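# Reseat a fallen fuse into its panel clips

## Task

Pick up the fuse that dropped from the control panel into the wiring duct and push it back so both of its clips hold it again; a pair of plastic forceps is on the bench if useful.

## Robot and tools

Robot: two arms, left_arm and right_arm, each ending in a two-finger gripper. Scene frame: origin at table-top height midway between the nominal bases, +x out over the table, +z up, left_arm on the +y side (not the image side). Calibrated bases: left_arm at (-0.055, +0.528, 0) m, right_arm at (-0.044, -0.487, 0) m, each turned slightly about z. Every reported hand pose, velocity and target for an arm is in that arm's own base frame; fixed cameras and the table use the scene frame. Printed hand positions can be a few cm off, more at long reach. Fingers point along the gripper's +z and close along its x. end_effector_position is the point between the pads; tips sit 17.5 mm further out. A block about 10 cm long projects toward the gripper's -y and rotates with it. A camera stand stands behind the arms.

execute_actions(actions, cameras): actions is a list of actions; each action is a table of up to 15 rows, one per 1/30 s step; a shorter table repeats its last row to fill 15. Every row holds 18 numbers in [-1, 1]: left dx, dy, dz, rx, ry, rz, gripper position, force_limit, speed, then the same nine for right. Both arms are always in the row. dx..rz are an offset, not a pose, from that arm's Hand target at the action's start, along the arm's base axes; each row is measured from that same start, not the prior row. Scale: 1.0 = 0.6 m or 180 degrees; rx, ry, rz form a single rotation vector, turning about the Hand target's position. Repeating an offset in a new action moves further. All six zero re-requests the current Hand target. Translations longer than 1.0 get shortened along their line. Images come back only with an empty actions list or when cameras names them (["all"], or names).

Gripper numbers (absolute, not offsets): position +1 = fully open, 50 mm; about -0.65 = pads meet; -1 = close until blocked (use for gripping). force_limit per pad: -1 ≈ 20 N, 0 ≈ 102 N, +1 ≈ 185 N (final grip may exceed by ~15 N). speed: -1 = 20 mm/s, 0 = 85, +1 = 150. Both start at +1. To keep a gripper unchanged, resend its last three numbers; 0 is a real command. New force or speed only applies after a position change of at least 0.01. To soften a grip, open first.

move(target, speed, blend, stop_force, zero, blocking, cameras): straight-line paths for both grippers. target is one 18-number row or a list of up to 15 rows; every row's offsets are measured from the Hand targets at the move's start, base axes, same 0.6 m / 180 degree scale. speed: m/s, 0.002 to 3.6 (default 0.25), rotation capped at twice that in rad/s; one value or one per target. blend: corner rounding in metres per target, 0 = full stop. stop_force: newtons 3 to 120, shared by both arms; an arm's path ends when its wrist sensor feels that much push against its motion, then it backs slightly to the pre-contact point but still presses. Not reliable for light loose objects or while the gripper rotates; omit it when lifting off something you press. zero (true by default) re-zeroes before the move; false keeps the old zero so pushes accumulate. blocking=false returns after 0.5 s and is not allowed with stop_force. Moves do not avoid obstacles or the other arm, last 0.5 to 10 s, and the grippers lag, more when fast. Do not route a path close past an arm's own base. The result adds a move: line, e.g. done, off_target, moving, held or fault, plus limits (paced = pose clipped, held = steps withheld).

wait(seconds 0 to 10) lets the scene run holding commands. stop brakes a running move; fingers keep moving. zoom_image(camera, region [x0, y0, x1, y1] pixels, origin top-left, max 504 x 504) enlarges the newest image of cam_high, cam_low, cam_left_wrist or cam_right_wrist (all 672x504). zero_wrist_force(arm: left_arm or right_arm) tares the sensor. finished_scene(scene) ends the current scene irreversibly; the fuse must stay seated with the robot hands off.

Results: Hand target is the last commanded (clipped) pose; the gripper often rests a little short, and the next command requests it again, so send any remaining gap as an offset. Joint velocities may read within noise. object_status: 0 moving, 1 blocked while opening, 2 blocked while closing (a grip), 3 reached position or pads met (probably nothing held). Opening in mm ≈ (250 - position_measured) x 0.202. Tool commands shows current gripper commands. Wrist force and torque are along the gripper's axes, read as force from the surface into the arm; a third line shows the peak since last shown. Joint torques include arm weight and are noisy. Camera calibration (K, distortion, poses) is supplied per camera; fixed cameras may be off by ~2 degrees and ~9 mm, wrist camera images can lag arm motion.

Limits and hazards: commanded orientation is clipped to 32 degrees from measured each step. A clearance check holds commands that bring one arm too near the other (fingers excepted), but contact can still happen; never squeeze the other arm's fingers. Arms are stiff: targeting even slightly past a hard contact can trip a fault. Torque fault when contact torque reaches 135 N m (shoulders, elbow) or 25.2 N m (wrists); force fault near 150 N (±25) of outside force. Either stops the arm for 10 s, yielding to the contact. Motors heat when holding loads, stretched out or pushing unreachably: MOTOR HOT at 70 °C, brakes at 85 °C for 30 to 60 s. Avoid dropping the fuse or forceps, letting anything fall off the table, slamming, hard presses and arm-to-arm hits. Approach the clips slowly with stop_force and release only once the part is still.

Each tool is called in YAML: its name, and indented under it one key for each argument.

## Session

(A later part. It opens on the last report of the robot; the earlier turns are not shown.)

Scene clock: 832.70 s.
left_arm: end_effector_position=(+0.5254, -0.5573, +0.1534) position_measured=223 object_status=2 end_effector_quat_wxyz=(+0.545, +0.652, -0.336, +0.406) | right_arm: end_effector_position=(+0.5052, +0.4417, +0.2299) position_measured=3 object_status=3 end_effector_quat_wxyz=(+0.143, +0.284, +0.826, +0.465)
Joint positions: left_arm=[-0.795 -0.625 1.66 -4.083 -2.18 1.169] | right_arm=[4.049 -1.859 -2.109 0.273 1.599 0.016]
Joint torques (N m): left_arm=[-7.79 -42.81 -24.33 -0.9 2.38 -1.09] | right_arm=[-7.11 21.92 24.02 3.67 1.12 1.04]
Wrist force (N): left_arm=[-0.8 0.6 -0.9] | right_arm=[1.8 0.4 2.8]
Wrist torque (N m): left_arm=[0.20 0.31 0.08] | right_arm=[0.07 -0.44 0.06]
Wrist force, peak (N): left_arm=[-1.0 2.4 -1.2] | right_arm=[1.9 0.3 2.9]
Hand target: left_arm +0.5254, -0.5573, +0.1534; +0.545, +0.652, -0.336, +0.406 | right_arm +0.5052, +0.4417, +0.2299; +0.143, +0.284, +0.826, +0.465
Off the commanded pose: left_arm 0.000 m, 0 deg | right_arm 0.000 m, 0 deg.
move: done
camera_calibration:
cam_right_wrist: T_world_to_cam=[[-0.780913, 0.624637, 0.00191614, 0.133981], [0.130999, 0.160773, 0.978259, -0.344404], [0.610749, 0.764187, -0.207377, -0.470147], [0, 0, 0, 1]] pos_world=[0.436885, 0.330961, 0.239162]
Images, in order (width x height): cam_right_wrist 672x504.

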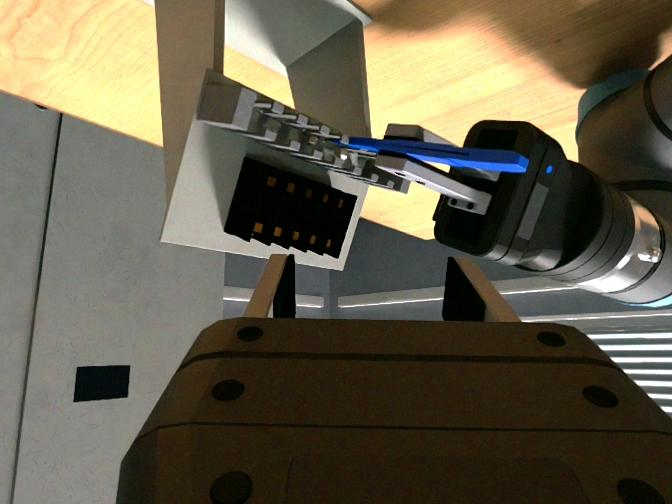

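move:
  target: [0,0.0250,0,0,0,0,-1,-1,-1,0,0,0,0,0,0,1,-1,0]
  speed: 0.01
  stop_force: 3
  cameras: ["cam_right_wrist"]

zoom_image:
  camera: "cam_right_wrist"
  region: [300, 110, 380, 170]

Scene clock: 843.37 s.
left_arm: end_effector_position=(+0.5254, -0.5540, +0.1534) position_measured=223 object_status=2 end_effector_quat_wxyz=(+0.545, +0.652, -0.336, +0.406) | right_arm: end_effector_position=(+0.5052, +0.4417, +0.2299) position_measured=3 object_status=3 end_effector_quat_wxyz=(+0.143, +0.284, +0.826, +0.465)
Joint positions: left_arm=[-0.791 -0.627 1.666 -4.087 -2.185 1.169] | right_arm=[4.049 -1.859 -2.109 0.273 1.599 0.016]
Joint torques (N m): left_arm=[-6.27 -42.5 -23.04 -0.98 2.67 -0.97] | right_arm=[-6.56 21.6 23.97 3.71 1.12 1.12]
Wrist force (N): left_arm=[-0.9 1.4 1.8] | right_arm=[1.4 0.4 2.6]
Wrist torque (N m): left_arm=[0.11 0.32 0.02] | right_arm=[0.06 -0.38 0.07]
Wrist force, peak (N): left_arm=[-1.0 1.5 2.4] | right_arm=[1.7 0.5 3.0]
Hand target: left_arm +0.5254, -0.5540, +0.1534; +0.545, +0.652, -0.336, +0.406 (not the last commanded pose) | right_arm +0.5052, +0.4417, +0.2299; +0.143, +0.284, +0.826, +0.465
Off the commanded pose: left_arm 0.012 m, 0 deg | right_arm 0.000 m, 0 deg.
move: contact (left_arm)
camera_calibration:
cam_right_wrist: T_world_to_cam=[[-0.780913, 0.624637, 0.00191614, 0.133981], [0.130999, 0.160773, 0.978259, -0.344404], [0.610749, 0.764187, -0.207377, -0.470147], [0, 0, 0, 1]] pos_world=[0.436885, 0.330961, 0.239162]
Images, in order (width x height): cam_right_wrist 672x504.

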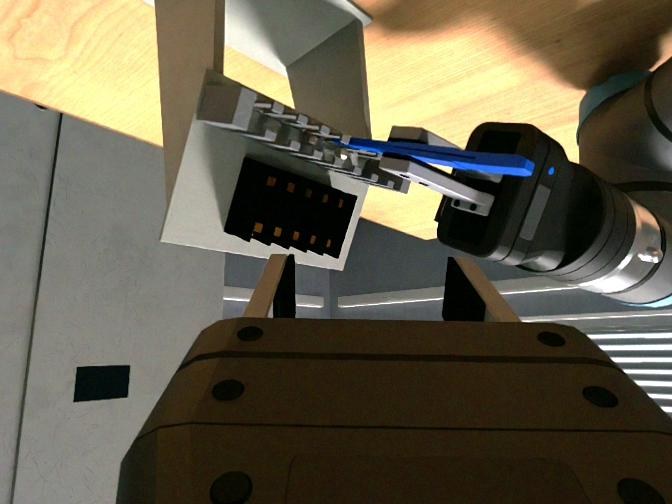

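Scaled by 6.300 from the camera's 672x504 image, which has a finer 960x720 frame.

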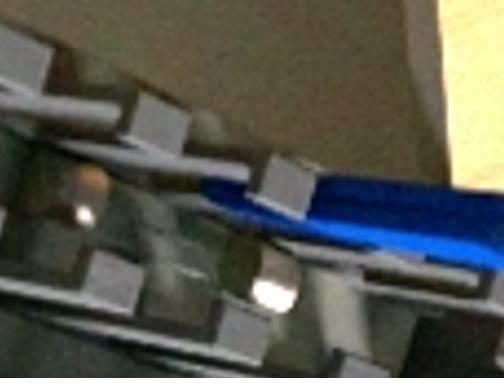

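move:
  target: [0,0.0217,0,0,0,0,-1,-1,-1,0,0,0,0,0,0,1,-1,0]
  speed: 0.01
  stop_force: 3

zoom_image:
  camera: "cam_right_wrist"
  region: [300, 110, 380, 170]

Scene clock: 848.47 s.
left_arm: end_effector_position=(+0.5254, -0.5409, +0.1534) position_measured=223 object_status=2 end_effector_quat_wxyz=(+0.545, +0.652, -0.336, +0.406) | right_arm: end_effector_position=(+0.5052, +0.4417, +0.2299) position_measured=3 object_status=3 end_effector_quat_wxyz=(+0.143, +0.284, +0.826, +0.465)
Joint positions: left_arm=[-0.774 -0.635 1.689 -4.1 -2.201 1.171] | right_arm=[4.049 -1.859 -2.109 0.273 1.599 0.016]
Joint torques (N m): left_arm=[8.45 -66.51 -6.64 -4.13 -2.16 1.22] | right_arm=[-7.73 21.41 23.28 3.68 1.1 1.07]
Wrist force (N): left_arm=[-1.0 1.5 4.8] | right_arm=[1.4 0.2 2.5]
Wrist torque (N m): left_arm=[0.01 0.31 -0.01] | right_arm=[0.04 -0.38 0.06]
Wrist force, peak (N): left_arm=[-1.0 3.2 4.5] | right_arm=[1.8 0.4 3.0]
Hand target: left_arm +0.5254, -0.5409, +0.1534; +0.545, +0.652, -0.336, +0.406 | right_arm +0.5052, +0.4417, +0.2299; +0.143, +0.284, +0.826, +0.465
Off the commanded pose: left_arm 0.000 m, 0 deg | right_arm 0.000 m, 0 deg.
move: done

Scaled by 6.300 from the camera's 672x504 image, which has a finer 960x720 frame.
This view is cut from an older image: the scene may have changed since it was taken.

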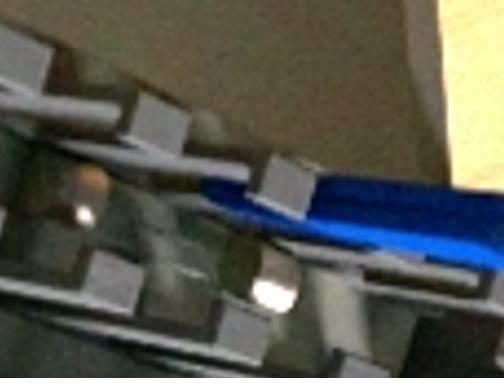

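wait:
  seconds: 0
  cameras: ["cam_right_wrist", "cam_left_wrist"]

zoom_image:
  camera: "cam_right_wrist"
  region: [300, 110, 380, 170]

Scene clock: 857.27 s.
left_arm: end_effector_position=(+0.5254, -0.5409, +0.1534) position_measured=223 object_status=2 end_effector_quat_wxyz=(+0.545, +0.652, -0.336, +0.406) | right_arm: end_effector_position=(+0.5052, +0.4417, +0.2299) position_measured=3 object_status=3 end_effector_quat_wxyz=(+0.143, +0.284, +0.826, +0.465)
Joint positions: left_arm=[-0.774 -0.635 1.689 -4.1 -2.201 1.171] | right_arm=[4.049 -1.859 -2.109 0.273 1.599 0.016]
Joint torques (N m): left_arm=[8.86 -66.9 -6.83 -3.44 -1.54 1.23] | right_arm=[-7.12 21.68 23.62 3.79 1.11 1.11]
Wrist force (N): left_arm=[-1.1 1.5 4.6] | right_arm=[1.3 0.1 2.7]
Wrist torque (N m): left_arm=[0.00 0.33 -0.01] | right_arm=[0.01 -0.35 0.06]
Wrist force, peak (N): left_arm=[-1.1 1.6 5.0] | right_arm=[1.7 0.5 3.4]
Hand target: left_arm +0.5254, -0.5409, +0.1534; +0.545, +0.652, -0.336, +0.406 | right_arm +0.5052, +0.4417, +0.2299; +0.143, +0.284, +0.826, +0.465
Tool commands: left_gripper/position=-1.0 left_gripper/force_limit=-1.0 left_gripper/speed=-1.0 right_gripper/position=+1.0 right_gripper/force_limit=-1.0 right_gripper/speed=+0.0
Off the commanded pose: left_arm 0.000 m, 0 deg | right_arm 0.000 m, 0 deg.
camera_calibration:
cam_left_wrist: T_world_to_cam=[[0.451332, -0.00316852, 0.89235, -0.367211], [-0.87553, 0.191705, 0.443506, 0.5082], [-0.172473, -0.981448, 0.0837485, -0.319421], [0, 0, 0, 1]] pos_world=[0.555587, -0.412082, 0.129042]
cam_right_wrist: T_world_to_cam=[[-0.780913, 0.624637, 0.00191614, 0.133981], [0.130999, 0.160773, 0.978259, -0.344404], [0.610749, 0.764187, -0.207377, -0.470147], [0, 0, 0, 1]] pos_world=[0.436885, 0.330961, 0.239162]
Images, in order (width x height): cam_left_wrist 672x504, cam_right_wrist 672x504.

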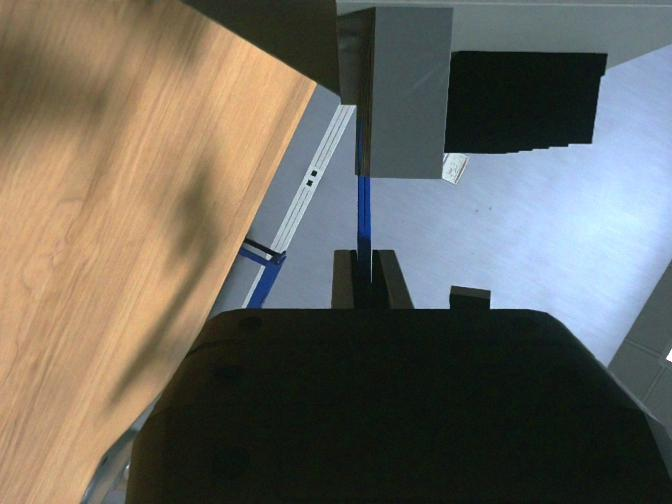

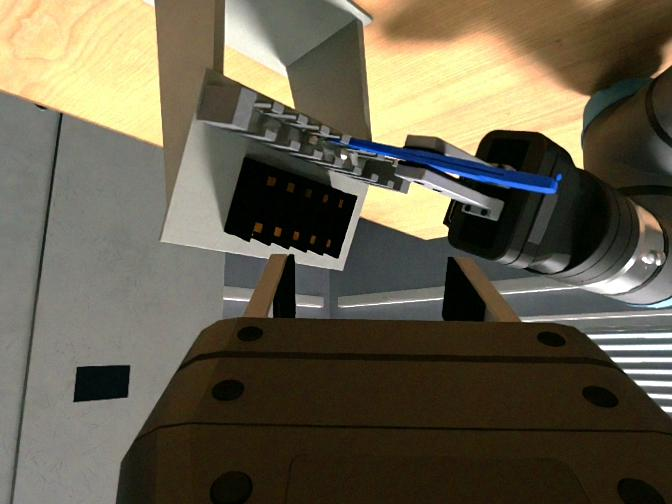

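Scaled by 6.300 from the camera's 672x504 image, which has a finer 960x720 frame.

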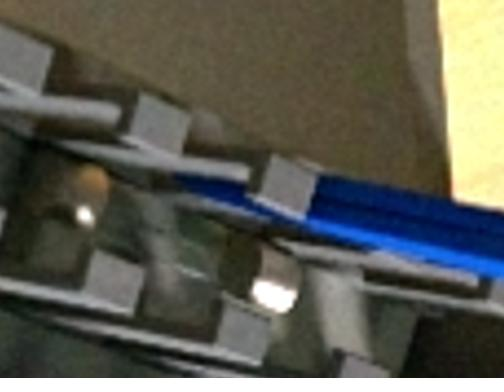

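move:
  target:
    - [0,-0.0187,0,0,0,0,-1,-1,-1,0,0,0,0,0,0,1,-1,0]
    - [0,-0.0135,0,0,0,0,-1,-1,-1,0,0,0,0,0,0,1,-1,0]
  speed: 0.02
  cameras: ["cam_right_wrist", "cam_left_wrist"]

zoom_image:
  camera: "cam_right_wrist"
  region: [300, 110, 380, 170]

Scene clock: 879.80 s.
left_arm: end_effector_position=(+0.5253, -0.5491, +0.1533) position_measured=223 object_status=2 end_effector_quat_wxyz=(+0.545, +0.652, -0.336, +0.406) | right_arm: end_effector_position=(+0.5052, +0.4417, +0.2299) position_measured=3 object_status=3 end_effector_quat_wxyz=(+0.143, +0.284, +0.826, +0.465)
Joint positions: left_arm=[-0.785 -0.63 1.674 -4.092 -2.191 1.17] | right_arm=[4.049 -1.859 -2.109 0.273 1.599 0.016]
Joint torques (N m): left_arm=[7.47 -67.5 -7.07 -4.03 -2.29 1.28] | right_arm=[-6.39 21.92 23.4 3.84 1 1.12]
Wrist force (N): left_arm=[-0.9 1.4 1.8] | right_arm=[1.5 0.4 2.6]
Wrist torque (N m): left_arm=[0.12 0.31 0.04] | right_arm=[0.06 -0.40 0.06]
Wrist force, peak (N): left_arm=[-1.0 1.5 5.0] | right_arm=[1.8 0.5 3.0]
Hand target: left_arm +0.5254, -0.5490, +0.1534; +0.545, +0.652, -0.336, +0.406 | right_arm +0.5052, +0.4417, +0.2299; +0.143, +0.284, +0.826, +0.465
Off the commanded pose: left_arm 0.000 m, 0 deg | right_arm 0.000 m, 0 deg.
move: done
camera_calibration:
cam_left_wrist: T_world_to_cam=[[0.451411, -0.00318432, 0.89231, -0.367282], [-0.875489, 0.191704, 0.443586, 0.509739], [-0.172472, -0.981448, 0.0837494, -0.327469], [0, 0, 0, 1]] pos_world=[0.555587, -0.420282, 0.129042]
cam_right_wrist: T_world_to_cam=[[-0.780913, 0.624637, 0.00191614, 0.133981], [0.130999, 0.160773, 0.978259, -0.344404], [0.610749, 0.764187, -0.207377, -0.470147], [0, 0, 0, 1]] pos_world=[0.436885, 0.330961, 0.239162]
Images, in order (width x height): cam_left_wrist 672x504, cam_right_wrist 672x504.

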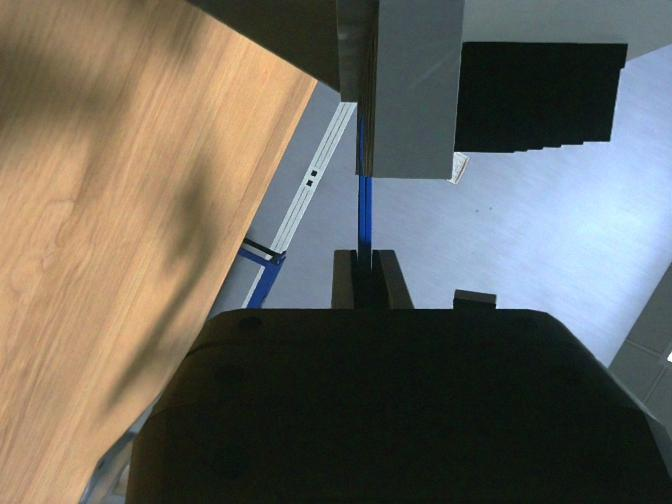

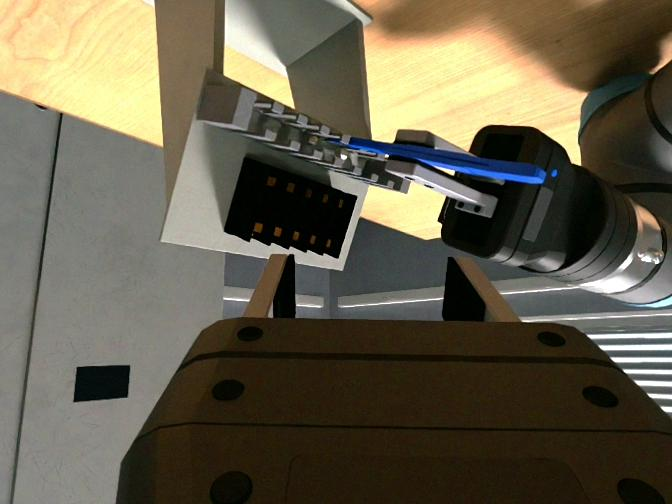

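Scaled by 6.300 from the camera's 672x504 image, which has a finer 960x720 frame.

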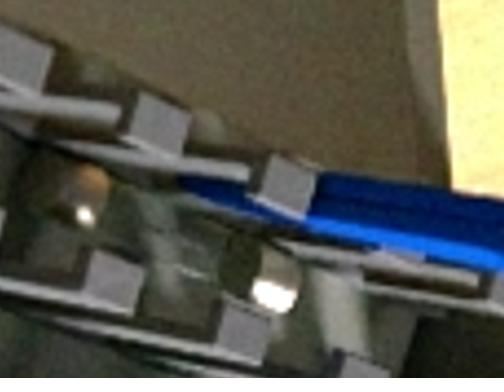

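execute_actions:
  actions:
    - [[0,0,0,0,0,0,-0.3,-1,-1,0,0,0,0,0,0,1,-1,0]]
    - [[0,0,0,0,0,0,-0.3,-1,-1,0,0,0,0,0,0,1,-1,0]]

move:
  target: [0.0204,0,-0.0102,0,0,0,-0.3,-1,-1,0,0,0,0,0,0,1,-1,0]
  speed: 0.03
  stop_force: 3

execute_actions:
  actions:
    - [[0,0,0,0,0,0,-1,-1,-1,0,0,0,0,0,0,1,-1,0]]
    - [[0,0,0,0,0,0,-1,-1,-1,0,0,0,0,0,0,1,-1,0]]
  cameras: ["cam_right_wrist","cam_left_wrist"]

zoom_image:
  camera: "cam_right_wrist"
  region: [300, 110, 400, 180]

Scene clock: 888.90 s.
left_arm: end_effector_position=(+0.5254, -0.5490, +0.1534) position_measured=198 object_status=3 end_effector_quat_wxyz=(+0.545, +0.652, -0.336, +0.406) | right_arm: end_effector_position=(+0.5052, +0.4417, +0.2299) position_measured=3 object_status=3 end_effector_quat_wxyz=(+0.143, +0.284, +0.826, +0.465)
Joint positions: left_arm=[-0.785 -0.63 1.675 -4.092 -2.191 1.17] | right_arm=[4.049 -1.859 -2.109 0.273 1.599 0.016]
Joint torques (N m): left_arm=[6.58 -66.61 -6.94 -3.59 -2.24 1.32] | right_arm=[-7.08 21.6 23.4 3.83 1.04 1.17]
Wrist force (N): left_arm=[-0.9 1.2 1.9] | right_arm=[1.5 0.2 2.6]
Wrist torque (N m): left_arm=[0.09 0.32 0.03] | right_arm=[0.02 -0.39 0.06]
Wrist force, peak (N): left_arm=[-0.9 1.5 2.1] | right_arm=[1.8 0.2 3.1]
Hand target: left_arm +0.5254, -0.5490, +0.1534; +0.545, +0.652, -0.336, +0.406 | right_arm +0.5052, +0.4417, +0.2299; +0.143, +0.284, +0.826, +0.465
Off the commanded pose: left_arm 0.000 m, 0 deg | right_arm 0.000 m, 0 deg.
Step readings (end_effector_position of left_arm | right_arm):
0: (+0.5254, -0.5490, +0.1534) | (+0.5052, +0.4417, +0.2299)
1: (+0.5254, -0.5490, +0.1534) | (+0.5052, +0.4417, +0.2299)
2: (+0.5254, -0.5490, +0.1534) | (+0.5052, +0.4417, +0.2299)
4: (+0.5254, -0.5490, +0.1534) | (+0.5052, +0.4417, +0.2299)
8: (+0.5254, -0.5490, +0.1534) | (+0.5052, +0.4417, +0.2299)
15: (+0.5254, -0.5490, +0.1534) | (+0.5052, +0.4417, +0.2299)
16: (+0.5254, -0.5490, +0.1534) | (+0.5052, +0.4417, +0.2299)
17: (+0.5254, -0.5490, +0.1534) | (+0.5052, +0.4417, +0.2299)
19: (+0.5254, -0.5490, +0.1534) | (+0.5052, +0.4417, +0.2299)
23: (+0.5254, -0.5490, +0.1534) | (+0.5052, +0.4417, +0.2299)
30: (+0.5254, -0.5490, +0.1534) | (+0.5052, +0.4417, +0.2299)

Scene clock: 890.30 s.
left_arm: end_effector_position=(+0.5376, -0.5490, +0.1472) position_measured=198 object_status=3 end_effector_quat_wxyz=(+0.545, +0.652, -0.336, +0.406) | right_arm: end_effector_position=(+0.5052, +0.4417, +0.2299) position_measured=3 object_status=3 end_effector_quat_wxyz=(+0.143, +0.284, +0.826, +0.465)
Joint positions: left_arm=[-0.769 -0.605 1.636 -4.078 -2.206 1.172] | right_arm=[4.049 -1.859 -2.109 0.273 1.599 0.016]
Joint torques (N m): left_arm=[7.58 -43.04 -23.17 -0.78 -2.28 1.24] | right_arm=[-7.27 22.31 22.61 3.79 1.05 1.06]
Wrist force (N): left_arm=[-0.8 1.4 1.8] | right_arm=[1.5 0.2 2.6]
Wrist torque (N m): left_arm=[0.13 0.30 0.00] | right_arm=[0.04 -0.40 0.06]
Wrist force, peak (N): left_arm=[-1.1 1.8 1.7] | right_arm=[1.8 0.4 3.1]
Hand target: left_arm +0.5376, -0.5490, +0.1472; +0.545, +0.652, -0.336, +0.406 | right_arm +0.5052, +0.4417, +0.2299; +0.143, +0.284, +0.826, +0.465
Off the commanded pose: left_arm 0.000 m, 0 deg | right_arm 0.000 m, 0 deg.
move: done

Scene clock: 891.50 s.
left_arm: end_effector_position=(+0.5376, -0.5490, +0.1472) position_measured=223 object_status=2 end_effector_quat_wxyz=(+0.545, +0.652, -0.336, +0.406) | right_arm: end_effector_position=(+0.5052, +0.4417, +0.2299) position_measured=3 object_status=3 end_effector_quat_wxyz=(+0.143, +0.284, +0.826, +0.465)
Joint positions: left_arm=[-0.769 -0.605 1.636 -4.078 -2.206 1.172] | right_arm=[4.049 -1.859 -2.109 0.273 1.599 0.016]
Joint torques (N m): left_arm=[7.65 -42.73 -22.4 -1 -2.22 1.09] | right_arm=[-7.11 21.94 23.41 3.87 1.01 1.11]
Wrist force (N): left_arm=[-0.6 1.6 1.8] | right_arm=[1.4 0.5 2.4]
Wrist torque (N m): left_arm=[0.15 0.35 0.02] | right_arm=[0.08 -0.39 0.06]
Wrist force, peak (N): left_arm=[-0.6 1.7 2.0] | right_arm=[1.6 0.3 3.0]
Hand target: left_arm +0.5376, -0.5490, +0.1472; +0.545, +0.652, -0.336, +0.406 | right_arm +0.5052, +0.4417, +0.2299; +0.143, +0.284, +0.826, +0.465
Off the commanded pose: left_arm 0.000 m, 0 deg | right_arm 0.000 m, 0 deg.
Step readings (end_effector_position of left_arm | right_arm):
0: (+0.5376, -0.5490, +0.1472) | (+0.5052, +0.4417, +0.2299)
1: (+0.5376, -0.5490, +0.1472) | (+0.5052, +0.4417, +0.2299)
2: (+0.5376, -0.5490, +0.1472) | (+0.5052, +0.4417, +0.2299)
4: (+0.5376, -0.5490, +0.1472) | (+0.5052, +0.4417, +0.2299)
8: (+0.5376, -0.5490, +0.1472) | (+0.5052, +0.4417, +0.2299)
15: (+0.5376, -0.5490, +0.1472) | (+0.5052, +0.4417, +0.2299)
16: (+0.5376, -0.5490, +0.1472) | (+0.5052, +0.4417, +0.2299)
17: (+0.5376, -0.5490, +0.1472) | (+0.5052, +0.4417, +0.2299)
19: (+0.5376, -0.5490, +0.1472) | (+0.5052, +0.4417, +0.2299)
23: (+0.5376, -0.5490, +0.1472) | (+0.5052, +0.4417, +0.2299)
30: (+0.5376, -0.5490, +0.1472) | (+0.5052, +0.4417, +0.2299)
camera_calibration:
cam_left_wrist: T_world_to_cam=[[0.451332, -0.00316852, 0.89235, -0.367344], [-0.87553, 0.191705, 0.443506, 0.523227], [-0.172473, -0.981448, 0.0837485, -0.324738], [0, 0, 0, 1]] pos_world=[0.567887, -0.420182, 0.122942]
cam_right_wrist: T_world_to_cam=[[-0.780913, 0.624637, 0.00191614, 0.133981], [0.130999, 0.160773, 0.978259, -0.344404], [0.610749, 0.764187, -0.207377, -0.470147], [0, 0, 0, 1]] pos_world=[0.436885, 0.330961, 0.239162]
Images, in order (width x height): cam_left_wrist 672x504, cam_right_wrist 672x504.

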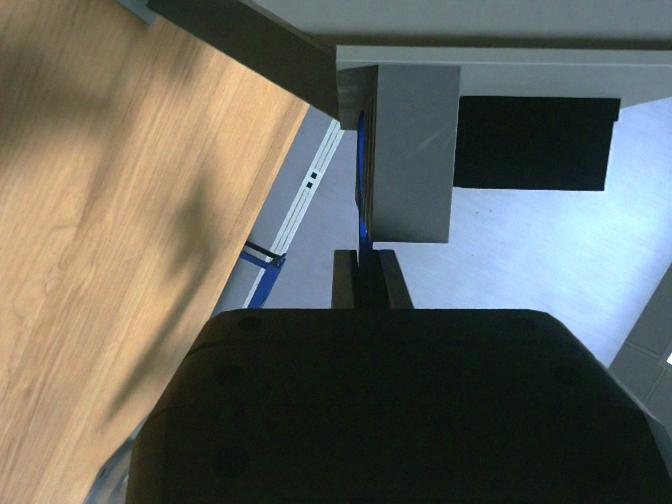

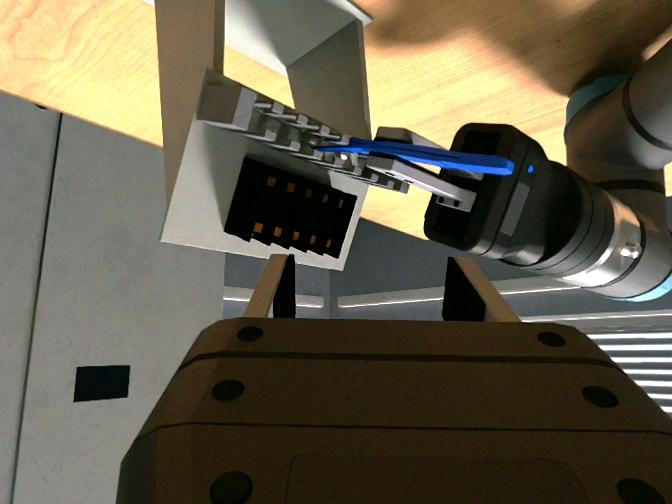

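Scaled by 5.040 from the camera's 672x504 image, which has a finer 960x720 frame.

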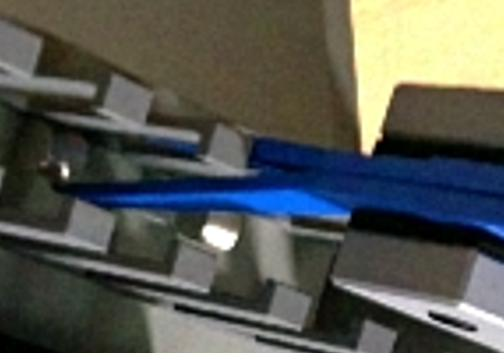

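move:
  target:
    - [0.0004,0,0.0008,0,0,0,-1,-1,-1,0,0,0,0,0,0,1,-1,0]
    - [-0.0115,-0.0001,0.0068,0,0,0,-1,-1,-1,0,0,0,0,0,0,1,-1,0]
  speed: 0.02
  cameras: ["cam_right_wrist"]

zoom_image:
  camera: "cam_right_wrist"
  region: [300, 110, 400, 180]

Scene clock: 896.40 s.
left_arm: end_effector_position=(+0.5308, -0.5491, +0.1513) position_measured=223 object_status=2 end_effector_quat_wxyz=(+0.545, +0.652, -0.336, +0.406) | right_arm: end_effector_position=(+0.5052, +0.4417, +0.2299) position_measured=3 object_status=3 end_effector_quat_wxyz=(+0.143, +0.284, +0.826, +0.465)
Joint positions: left_arm=[-0.778 -0.62 1.658 -4.085 -2.198 1.171] | right_arm=[4.049 -1.859 -2.109 0.273 1.599 0.016]
Joint torques (N m): left_arm=[-6.34 -66.95 -7.32 -3.98 2.46 -1.21] | right_arm=[-6.58 22 22.48 3.94 0.97 1.02]
Wrist force (N): left_arm=[-0.6 1.5 1.8] | right_arm=[1.7 0.6 2.3]
Wrist torque (N m): left_arm=[0.12 0.35 0.11] | right_arm=[0.09 -0.43 0.06]
Wrist force, peak (N): left_arm=[-0.3 1.6 2.1] | right_arm=[1.6 0.4 3.1]
Hand target: left_arm +0.5307, -0.5491, +0.1513; +0.545, +0.652, -0.336, +0.406 | right_arm +0.5052, +0.4417, +0.2299; +0.143, +0.284, +0.826, +0.465
Off the commanded pose: left_arm 0.000 m, 0 deg | right_arm 0.000 m, 0 deg.
move: done
camera_calibration:
cam_right_wrist: T_world_to_cam=[[-0.780913, 0.624637, 0.00191614, 0.133981], [0.130999, 0.160773, 0.978259, -0.344404], [0.610749, 0.764187, -0.207377, -0.470147], [0, 0, 0, 1]] pos_world=[0.436885, 0.330961, 0.239162]
Images, in order (width x height): cam_right_wrist 672x504.

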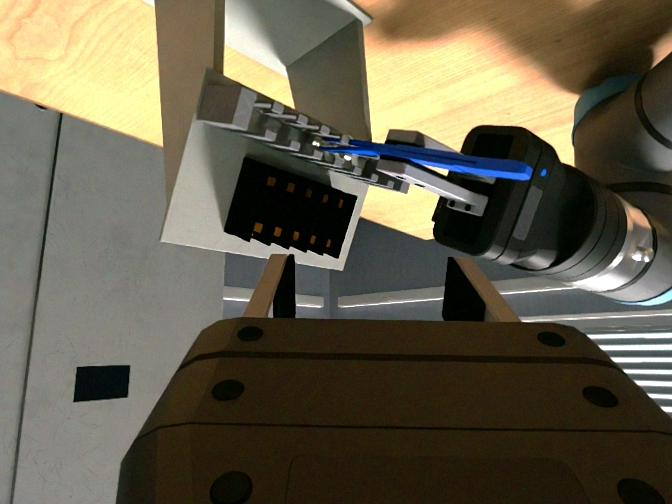

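Scaled by 5.040 from the camera's 672x504 image, which has a finer 960x720 frame.

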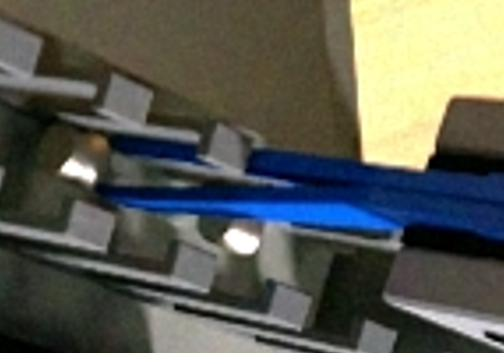

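move:
  target: [-0.0089,-0.0001,0.0045,0,0,0,-1,-1,-1,0,0,0,0,0,0,1,-1,0]
  speed: 0.015
  cameras: ["cam_right_wrist"]

zoom_image:
  camera: "cam_right_wrist"
  region: [300, 110, 400, 180]

Scene clock: 901.80 s.
left_arm: end_effector_position=(+0.5254, -0.5492, +0.1540) position_measured=223 object_status=2 end_effector_quat_wxyz=(+0.545, +0.652, -0.336, +0.406) | right_arm: end_effector_position=(+0.5052, +0.4417, +0.2299) position_measured=3 object_status=3 end_effector_quat_wxyz=(+0.143, +0.284, +0.826, +0.465)
Joint positions: left_arm=[-0.785 -0.631 1.675 -4.091 -2.191 1.17] | right_arm=[4.049 -1.859 -2.109 0.273 1.599 0.016]
Joint torques (N m): left_arm=[-6.22 -66.61 -6.1 -4.01 2.66 -1.24] | right_arm=[-6.94 22.24 22.54 3.89 1.02 1.03]
Wrist force (N): left_arm=[-0.9 1.3 1.8] | right_arm=[1.2 0.3 2.5]
Wrist torque (N m): left_arm=[0.11 0.32 0.08] | right_arm=[0.04 -0.35 0.06]
Wrist force, peak (N): left_arm=[-1.1 1.7 1.9] | right_arm=[1.9 0.1 3.0]
Hand target: left_arm +0.5254, -0.5492, +0.1540; +0.545, +0.652, -0.336, +0.406 | right_arm +0.5052, +0.4417, +0.2299; +0.143, +0.284, +0.826, +0.465
Off the commanded pose: left_arm 0.000 m, 0 deg | right_arm 0.000 m, 0 deg.
move: done
camera_calibration:
cam_right_wrist: T_world_to_cam=[[-0.780913, 0.624637, 0.00191614, 0.133981], [0.130999, 0.160773, 0.978259, -0.344404], [0.610749, 0.764187, -0.207377, -0.470147], [0, 0, 0, 1]] pos_world=[0.436885, 0.330961, 0.239162]
Images, in order (width x height): cam_right_wrist 672x504.

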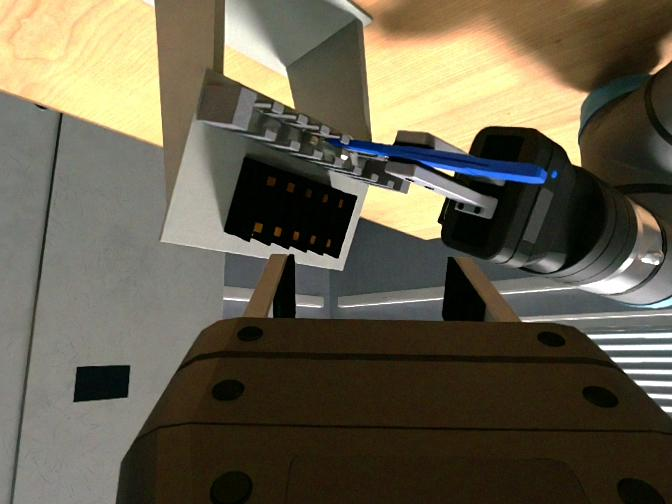

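Scaled by 5.040 from the camera's 672x504 image, which has a finer 960x720 frame.

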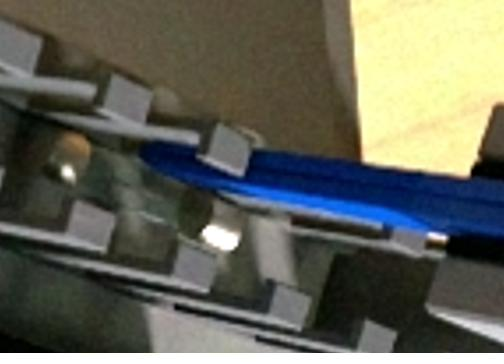

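execute_actions:
  actions:
    - [[0,0,0,0,0,0,-0.3,-1,-1,0,0,0,0,0,0,1,-1,0]]
    - [[0,0,0,0,0,0,-0.3,-1,-1,0,0,0,0,0,0,1,-1,0]]

move:
  target:
    - [0.0179,0.0003,-0.0113,0,0,0,-0.3,-1,-1,0,0,0,0,0,0,1,-1,0]
    - [0.0279,0.0003,-0.0163,0,0,0,-0.3,-1,-1,0,0,0,0,0,0,1,-1,0]
  speed: [0.04, 0.01]
  stop_force: 3
  cameras: ["cam_right_wrist","cam_left_wrist"]

zoom_image:
  camera: "cam_right_wrist"
  region: [300, 110, 400, 180]

zoom_image:
  camera: "cam_left_wrist"
  region: [310, 60, 430, 150]

Scene clock: 915.63 s.
left_arm: end_effector_position=(+0.5254, -0.5492, +0.1540) position_measured=198 object_status=3 end_effector_quat_wxyz=(+0.545, +0.652, -0.336, +0.406) | right_arm: end_effector_position=(+0.5052, +0.4417, +0.2299) position_measured=3 object_status=3 end_effector_quat_wxyz=(+0.143, +0.284, +0.826, +0.465)
Joint positions: left_arm=[-0.785 -0.631 1.675 -4.091 -2.191 1.17] | right_arm=[4.049 -1.859 -2.109 0.273 1.599 0.016]
Joint torques (N m): left_arm=[-7.14 -65.99 -7.12 -4.12 2.53 -1.09] | right_arm=[-6.58 21.84 22.05 3.97 1.07 1.11]
Wrist force (N): left_arm=[-1.0 1.4 1.9] | right_arm=[1.5 0.3 2.7]
Wrist torque (N m): left_arm=[0.12 0.33 0.08] | right_arm=[0.04 -0.40 0.06]
Wrist force, peak (N): left_arm=[-1.1 1.5 2.0] | right_arm=[1.6 0.3 3.1]
Hand target: left_arm +0.5254, -0.5492, +0.1540; +0.545, +0.652, -0.336, +0.406 | right_arm +0.5052, +0.4417, +0.2299; +0.143, +0.284, +0.826, +0.465
Off the commanded pose: left_arm 0.000 m, 0 deg | right_arm 0.000 m, 0 deg.
Step readings (end_effector_position of left_arm | right_arm):
0: (+0.5254, -0.5492, +0.1540) | (+0.5052, +0.4417, +0.2299)
1: (+0.5254, -0.5492, +0.1540) | (+0.5052, +0.4417, +0.2299)
2: (+0.5254, -0.5492, +0.1540) | (+0.5052, +0.4417, +0.2299)
4: (+0.5254, -0.5492, +0.1540) | (+0.5052, +0.4417, +0.2299)
8: (+0.5254, -0.5492, +0.1540) | (+0.5052, +0.4417, +0.2299)
15: (+0.5254, -0.5492, +0.1540) | (+0.5052, +0.4417, +0.2299)
16: (+0.5254, -0.5492, +0.1540) | (+0.5052, +0.4417, +0.2299)
17: (+0.5254, -0.5492, +0.1540) | (+0.5052, +0.4417, +0.2299)
19: (+0.5254, -0.5492, +0.1540) | (+0.5052, +0.4417, +0.2299)
23: (+0.5254, -0.5492, +0.1540) | (+0.5052, +0.4417, +0.2299)
30: (+0.5254, -0.5492, +0.1540) | (+0.5052, +0.4417, +0.2299)

Scene clock: 917.47 s.
left_arm: end_effector_position=(+0.5421, -0.5490, +0.1442) position_measured=198 object_status=3 end_effector_quat_wxyz=(+0.545, +0.652, -0.336, +0.406) | right_arm: end_effector_position=(+0.5052, +0.4417, +0.2299) position_measured=3 object_status=3 end_effector_quat_wxyz=(+0.143, +0.284, +0.826, +0.465)
Joint positions: left_arm=[-0.764 -0.594 1.621 -4.074 -2.212 1.172] | right_arm=[4.049 -1.859 -2.109 0.273 1.599 0.016]
Joint torques (N m): left_arm=[7.99 -42.62 -23.96 -0.85 -2.21 1.34] | right_arm=[-6.96 22.09 21.98 4.02 1.15 1.01]
Wrist force (N): left_arm=[-0.7 2.0 1.8] | right_arm=[2.0 0.2 2.6]
Wrist torque (N m): left_arm=[0.13 0.31 0.02] | right_arm=[0.03 -0.48 0.07]
Wrist force, peak (N): left_arm=[-0.9 2.3 1.7] | right_arm=[1.7 0.2 3.1]
Hand target: left_arm +0.5421, -0.5490, +0.1442; +0.545, +0.652, -0.336, +0.406 | right_arm +0.5052, +0.4417, +0.2299; +0.143, +0.284, +0.826, +0.465
Off the commanded pose: left_arm 0.000 m, 0 deg | right_arm 0.000 m, 0 deg.
move: done
camera_calibration:
cam_left_wrist: T_world_to_cam=[[0.451332, -0.00316852, 0.89235, -0.366653], [-0.87553, 0.191705, 0.443506, 0.528391], [-0.172473, -0.981448, 0.0837485, -0.32363], [0, 0, 0, 1]] pos_world=[0.572287, -0.420082, 0.119942]
cam_right_wrist: T_world_to_cam=[[-0.780913, 0.624637, 0.00191614, 0.133981], [0.130999, 0.160773, 0.978259, -0.344404], [0.610749, 0.764187, -0.207377, -0.470147], [0, 0, 0, 1]] pos_world=[0.436885, 0.330961, 0.239162]
Images, in order (width x height): cam_left_wrist 672x504, cam_right_wrist 672x504.

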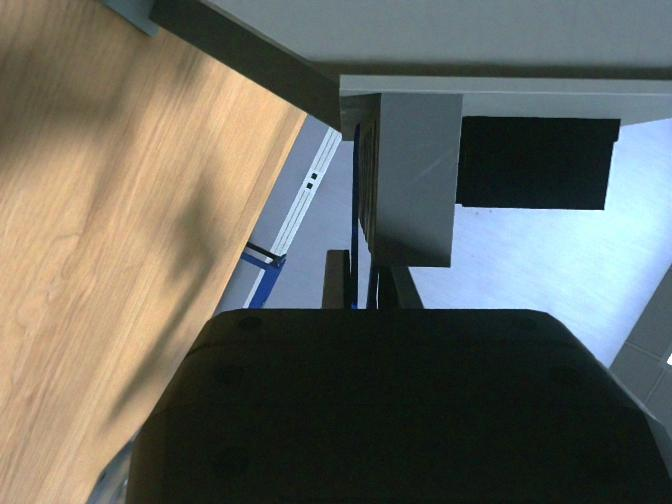

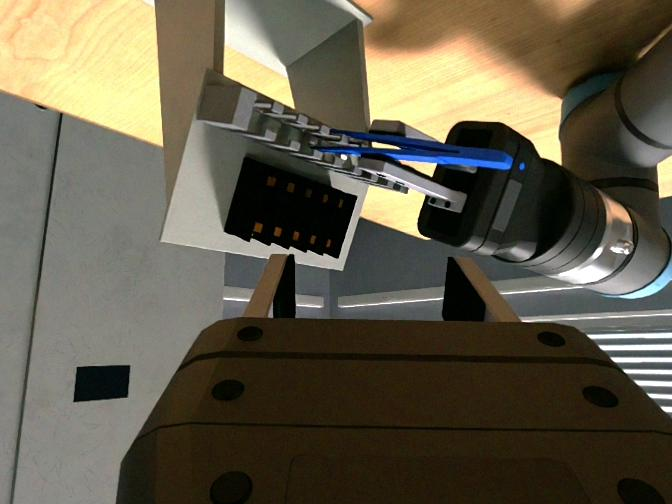

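Scaled by 5.040 from the camera's 672x504 image, which has a finer 960x720 frame.

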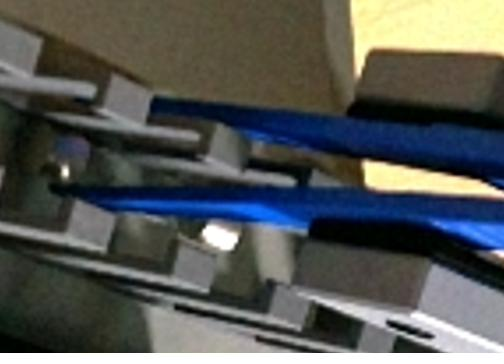

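Scaled by 4.200 from the camera's 672x504 image, which has a finer 960x720 frame.

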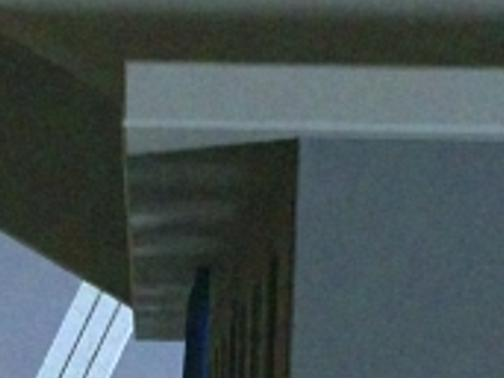

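execute_actions:
  actions:
    - [[0,0,0,0,0,0,-0.42,-1,-1,0,0,0,0,0,0,1,-1,0]]
    - [[0,0,0,0,0,0,-0.42,-1,-1,0,0,0,0,0,0,1,-1,0]]
  cameras: ["cam_right_wrist","cam_left_wrist"]

zoom_image:
  camera: "cam_right_wrist"
  region: [300, 110, 400, 180]

zoom_image:
  camera: "cam_left_wrist"
  region: [310, 60, 430, 150]

Scene clock: 941.43 s.
left_arm: end_effector_position=(+0.5421, -0.5490, +0.1442) position_measured=215 object_status=3 end_effector_quat_wxyz=(+0.545, +0.652, -0.336, +0.406) | right_arm: end_effector_position=(+0.5052, +0.4417, +0.2299) position_measured=3 object_status=3 end_effector_quat_wxyz=(+0.143, +0.284, +0.826, +0.465)
Joint positions: left_arm=[-0.764 -0.594 1.621 -4.074 -2.212 1.172] | right_arm=[4.049 -1.859 -2.109 0.273 1.599 0.016]
Joint torques (N m): left_arm=[6.83 -43.07 -23.31 -0.85 -2.12 1.09] | right_arm=[-6.89 22.31 21.74 4.07 1.04 1.05]
Wrist force (N): left_arm=[-0.4 1.5 1.8] | right_arm=[1.6 0.6 2.9]
Wrist torque (N m): left_arm=[0.14 0.32 0.03] | right_arm=[0.09 -0.41 0.07]
Wrist force, peak (N): left_arm=[-0.7 2.3 1.9] | right_arm=[1.8 0.3 3.0]
Hand target: left_arm +0.5421, -0.5490, +0.1442; +0.545, +0.652, -0.336, +0.406 | right_arm +0.5052, +0.4417, +0.2299; +0.143, +0.284, +0.826, +0.465
Off the commanded pose: left_arm 0.000 m, 0 deg | right_arm 0.000 m, 0 deg.
Step readings (end_effector_position of left_arm | right_arm):
0: (+0.5421, -0.5490, +0.1442) | (+0.5052, +0.4417, +0.2299)
1: (+0.5421, -0.5490, +0.1442) | (+0.5052, +0.4417, +0.2299)
2: (+0.5421, -0.5490, +0.1442) | (+0.5052, +0.4417, +0.2299)
4: (+0.5421, -0.5490, +0.1442) | (+0.5052, +0.4417, +0.2299)
8: (+0.5421, -0.5490, +0.1442) | (+0.5052, +0.4417, +0.2299)
15: (+0.5421, -0.5490, +0.1442) | (+0.5052, +0.4417, +0.2299)
16: (+0.5421, -0.5490, +0.1442) | (+0.5052, +0.4417, +0.2299)
17: (+0.5421, -0.5490, +0.1442) | (+0.5052, +0.4417, +0.2299)
19: (+0.5421, -0.5490, +0.1442) | (+0.5052, +0.4417, +0.2299)
23: (+0.5421, -0.5490, +0.1442) | (+0.5052, +0.4417, +0.2299)
30: (+0.5421, -0.5490, +0.1442) | (+0.5052, +0.4417, +0.2299)
camera_calibration:
cam_left_wrist: T_world_to_cam=[[0.451332, -0.00316852, 0.89235, -0.366698], [-0.87553, 0.191705, 0.443506, 0.528478], [-0.172473, -0.981448, 0.0837485, -0.323613], [0, 0, 0, 1]] pos_world=[0.572387, -0.420082, 0.119942]
cam_right_wrist: T_world_to_cam=[[-0.780913, 0.624637, 0.00191614, 0.133981], [0.130999, 0.160773, 0.978259, -0.344404], [0.610749, 0.764187, -0.207377, -0.470147], [0, 0, 0, 1]] pos_world=[0.436885, 0.330961, 0.239162]
Images, in order (width x height): cam_left_wrist 672x504, cam_right_wrist 672x504.

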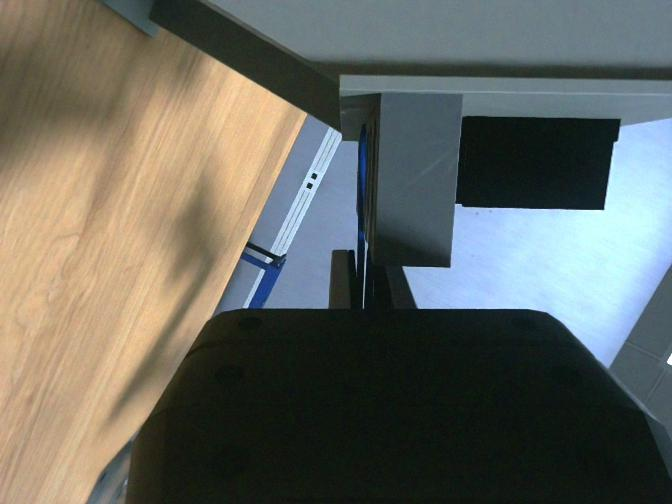

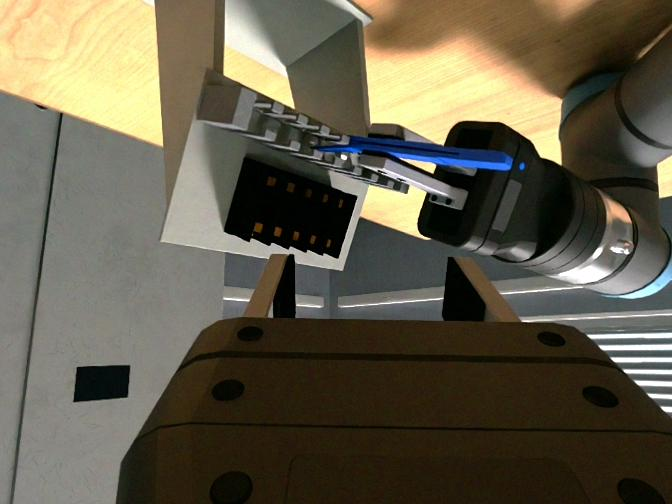

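Scaled by 5.040 from the camera's 672x504 image, which has a finer 960x720 frame.

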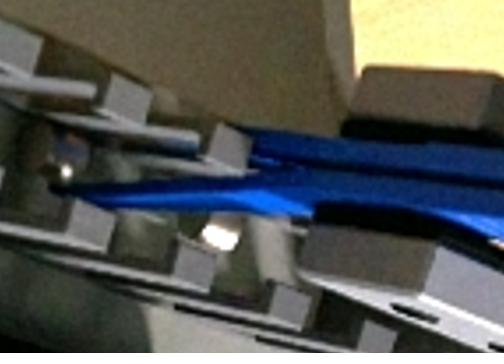

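Scaled by 4.200 from the camera's 672x504 image, which has a finer 960x720 frame.

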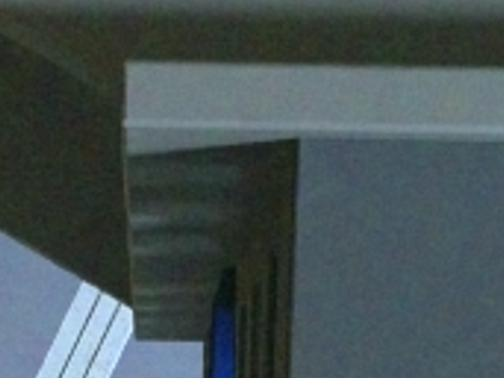

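move:
  target: [-0.0119,-0.0001,0.0060,0,0,0,-0.42,-1,-1,0,0,0,0,0,0,1,-1,0]
  speed: 0.015
  cameras: ["cam_right_wrist"]

zoom_image:
  camera: "cam_right_wrist"
  region: [300, 110, 400, 180]

Scene clock: 945.97 s.
left_arm: end_effector_position=(+0.5350, -0.5490, +0.1478) position_measured=215 object_status=3 end_effector_quat_wxyz=(+0.545, +0.652, -0.336, +0.406) | right_arm: end_effector_position=(+0.5052, +0.4417, +0.2299) position_measured=3 object_status=3 end_effector_quat_wxyz=(+0.143, +0.284, +0.826, +0.465)
Joint positions: left_arm=[-0.772 -0.609 1.644 -4.082 -2.203 1.171] | right_arm=[4.049 -1.859 -2.109 0.273 1.599 0.016]
Joint torques (N m): left_arm=[-6.93 -68 -7.45 -3.92 2.57 -1.2] | right_arm=[-6.9 22.15 22.15 4.07 1.02 1.11]
Wrist force (N): left_arm=[-0.6 1.4 1.9] | right_arm=[1.5 0.3 2.6]
Wrist torque (N m): left_arm=[0.12 0.35 0.11] | right_arm=[0.05 -0.39 0.07]
Wrist force, peak (N): left_arm=[-0.4 1.8 1.9] | right_arm=[1.6 0.2 3.2]
Hand target: left_arm +0.5350, -0.5490, +0.1478; +0.545, +0.652, -0.336, +0.406 | right_arm +0.5052, +0.4417, +0.2299; +0.143, +0.284, +0.826, +0.465
Off the commanded pose: left_arm 0.000 m, 0 deg | right_arm 0.000 m, 0 deg.
move: done
camera_calibration:
cam_right_wrist: T_world_to_cam=[[-0.780913, 0.624637, 0.00191614, 0.133981], [0.130999, 0.160773, 0.978259, -0.344404], [0.610749, 0.764187, -0.207377, -0.470147], [0, 0, 0, 1]] pos_world=[0.436885, 0.330961, 0.239162]
Images, in order (width x height): cam_right_wrist 672x504.

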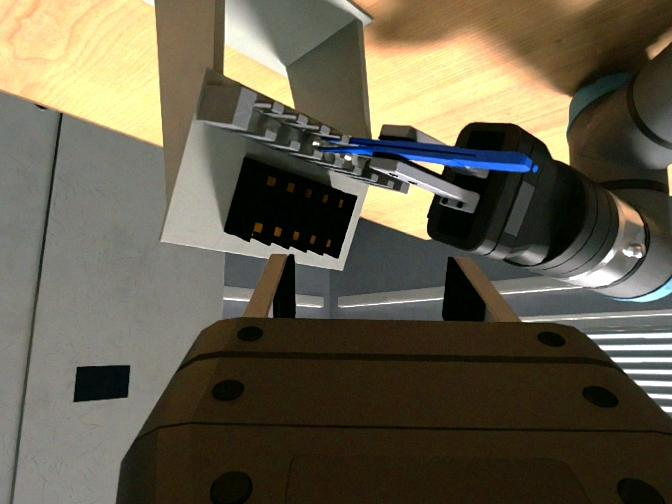

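Scaled by 5.040 from the camera's 672x504 image, which has a finer 960x720 frame.

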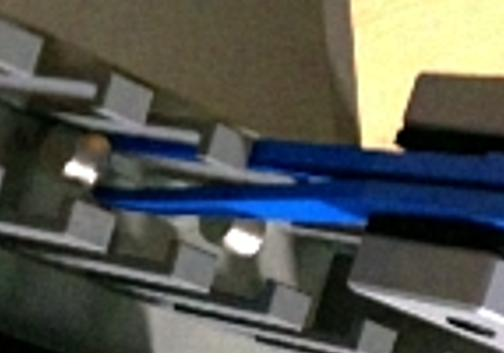

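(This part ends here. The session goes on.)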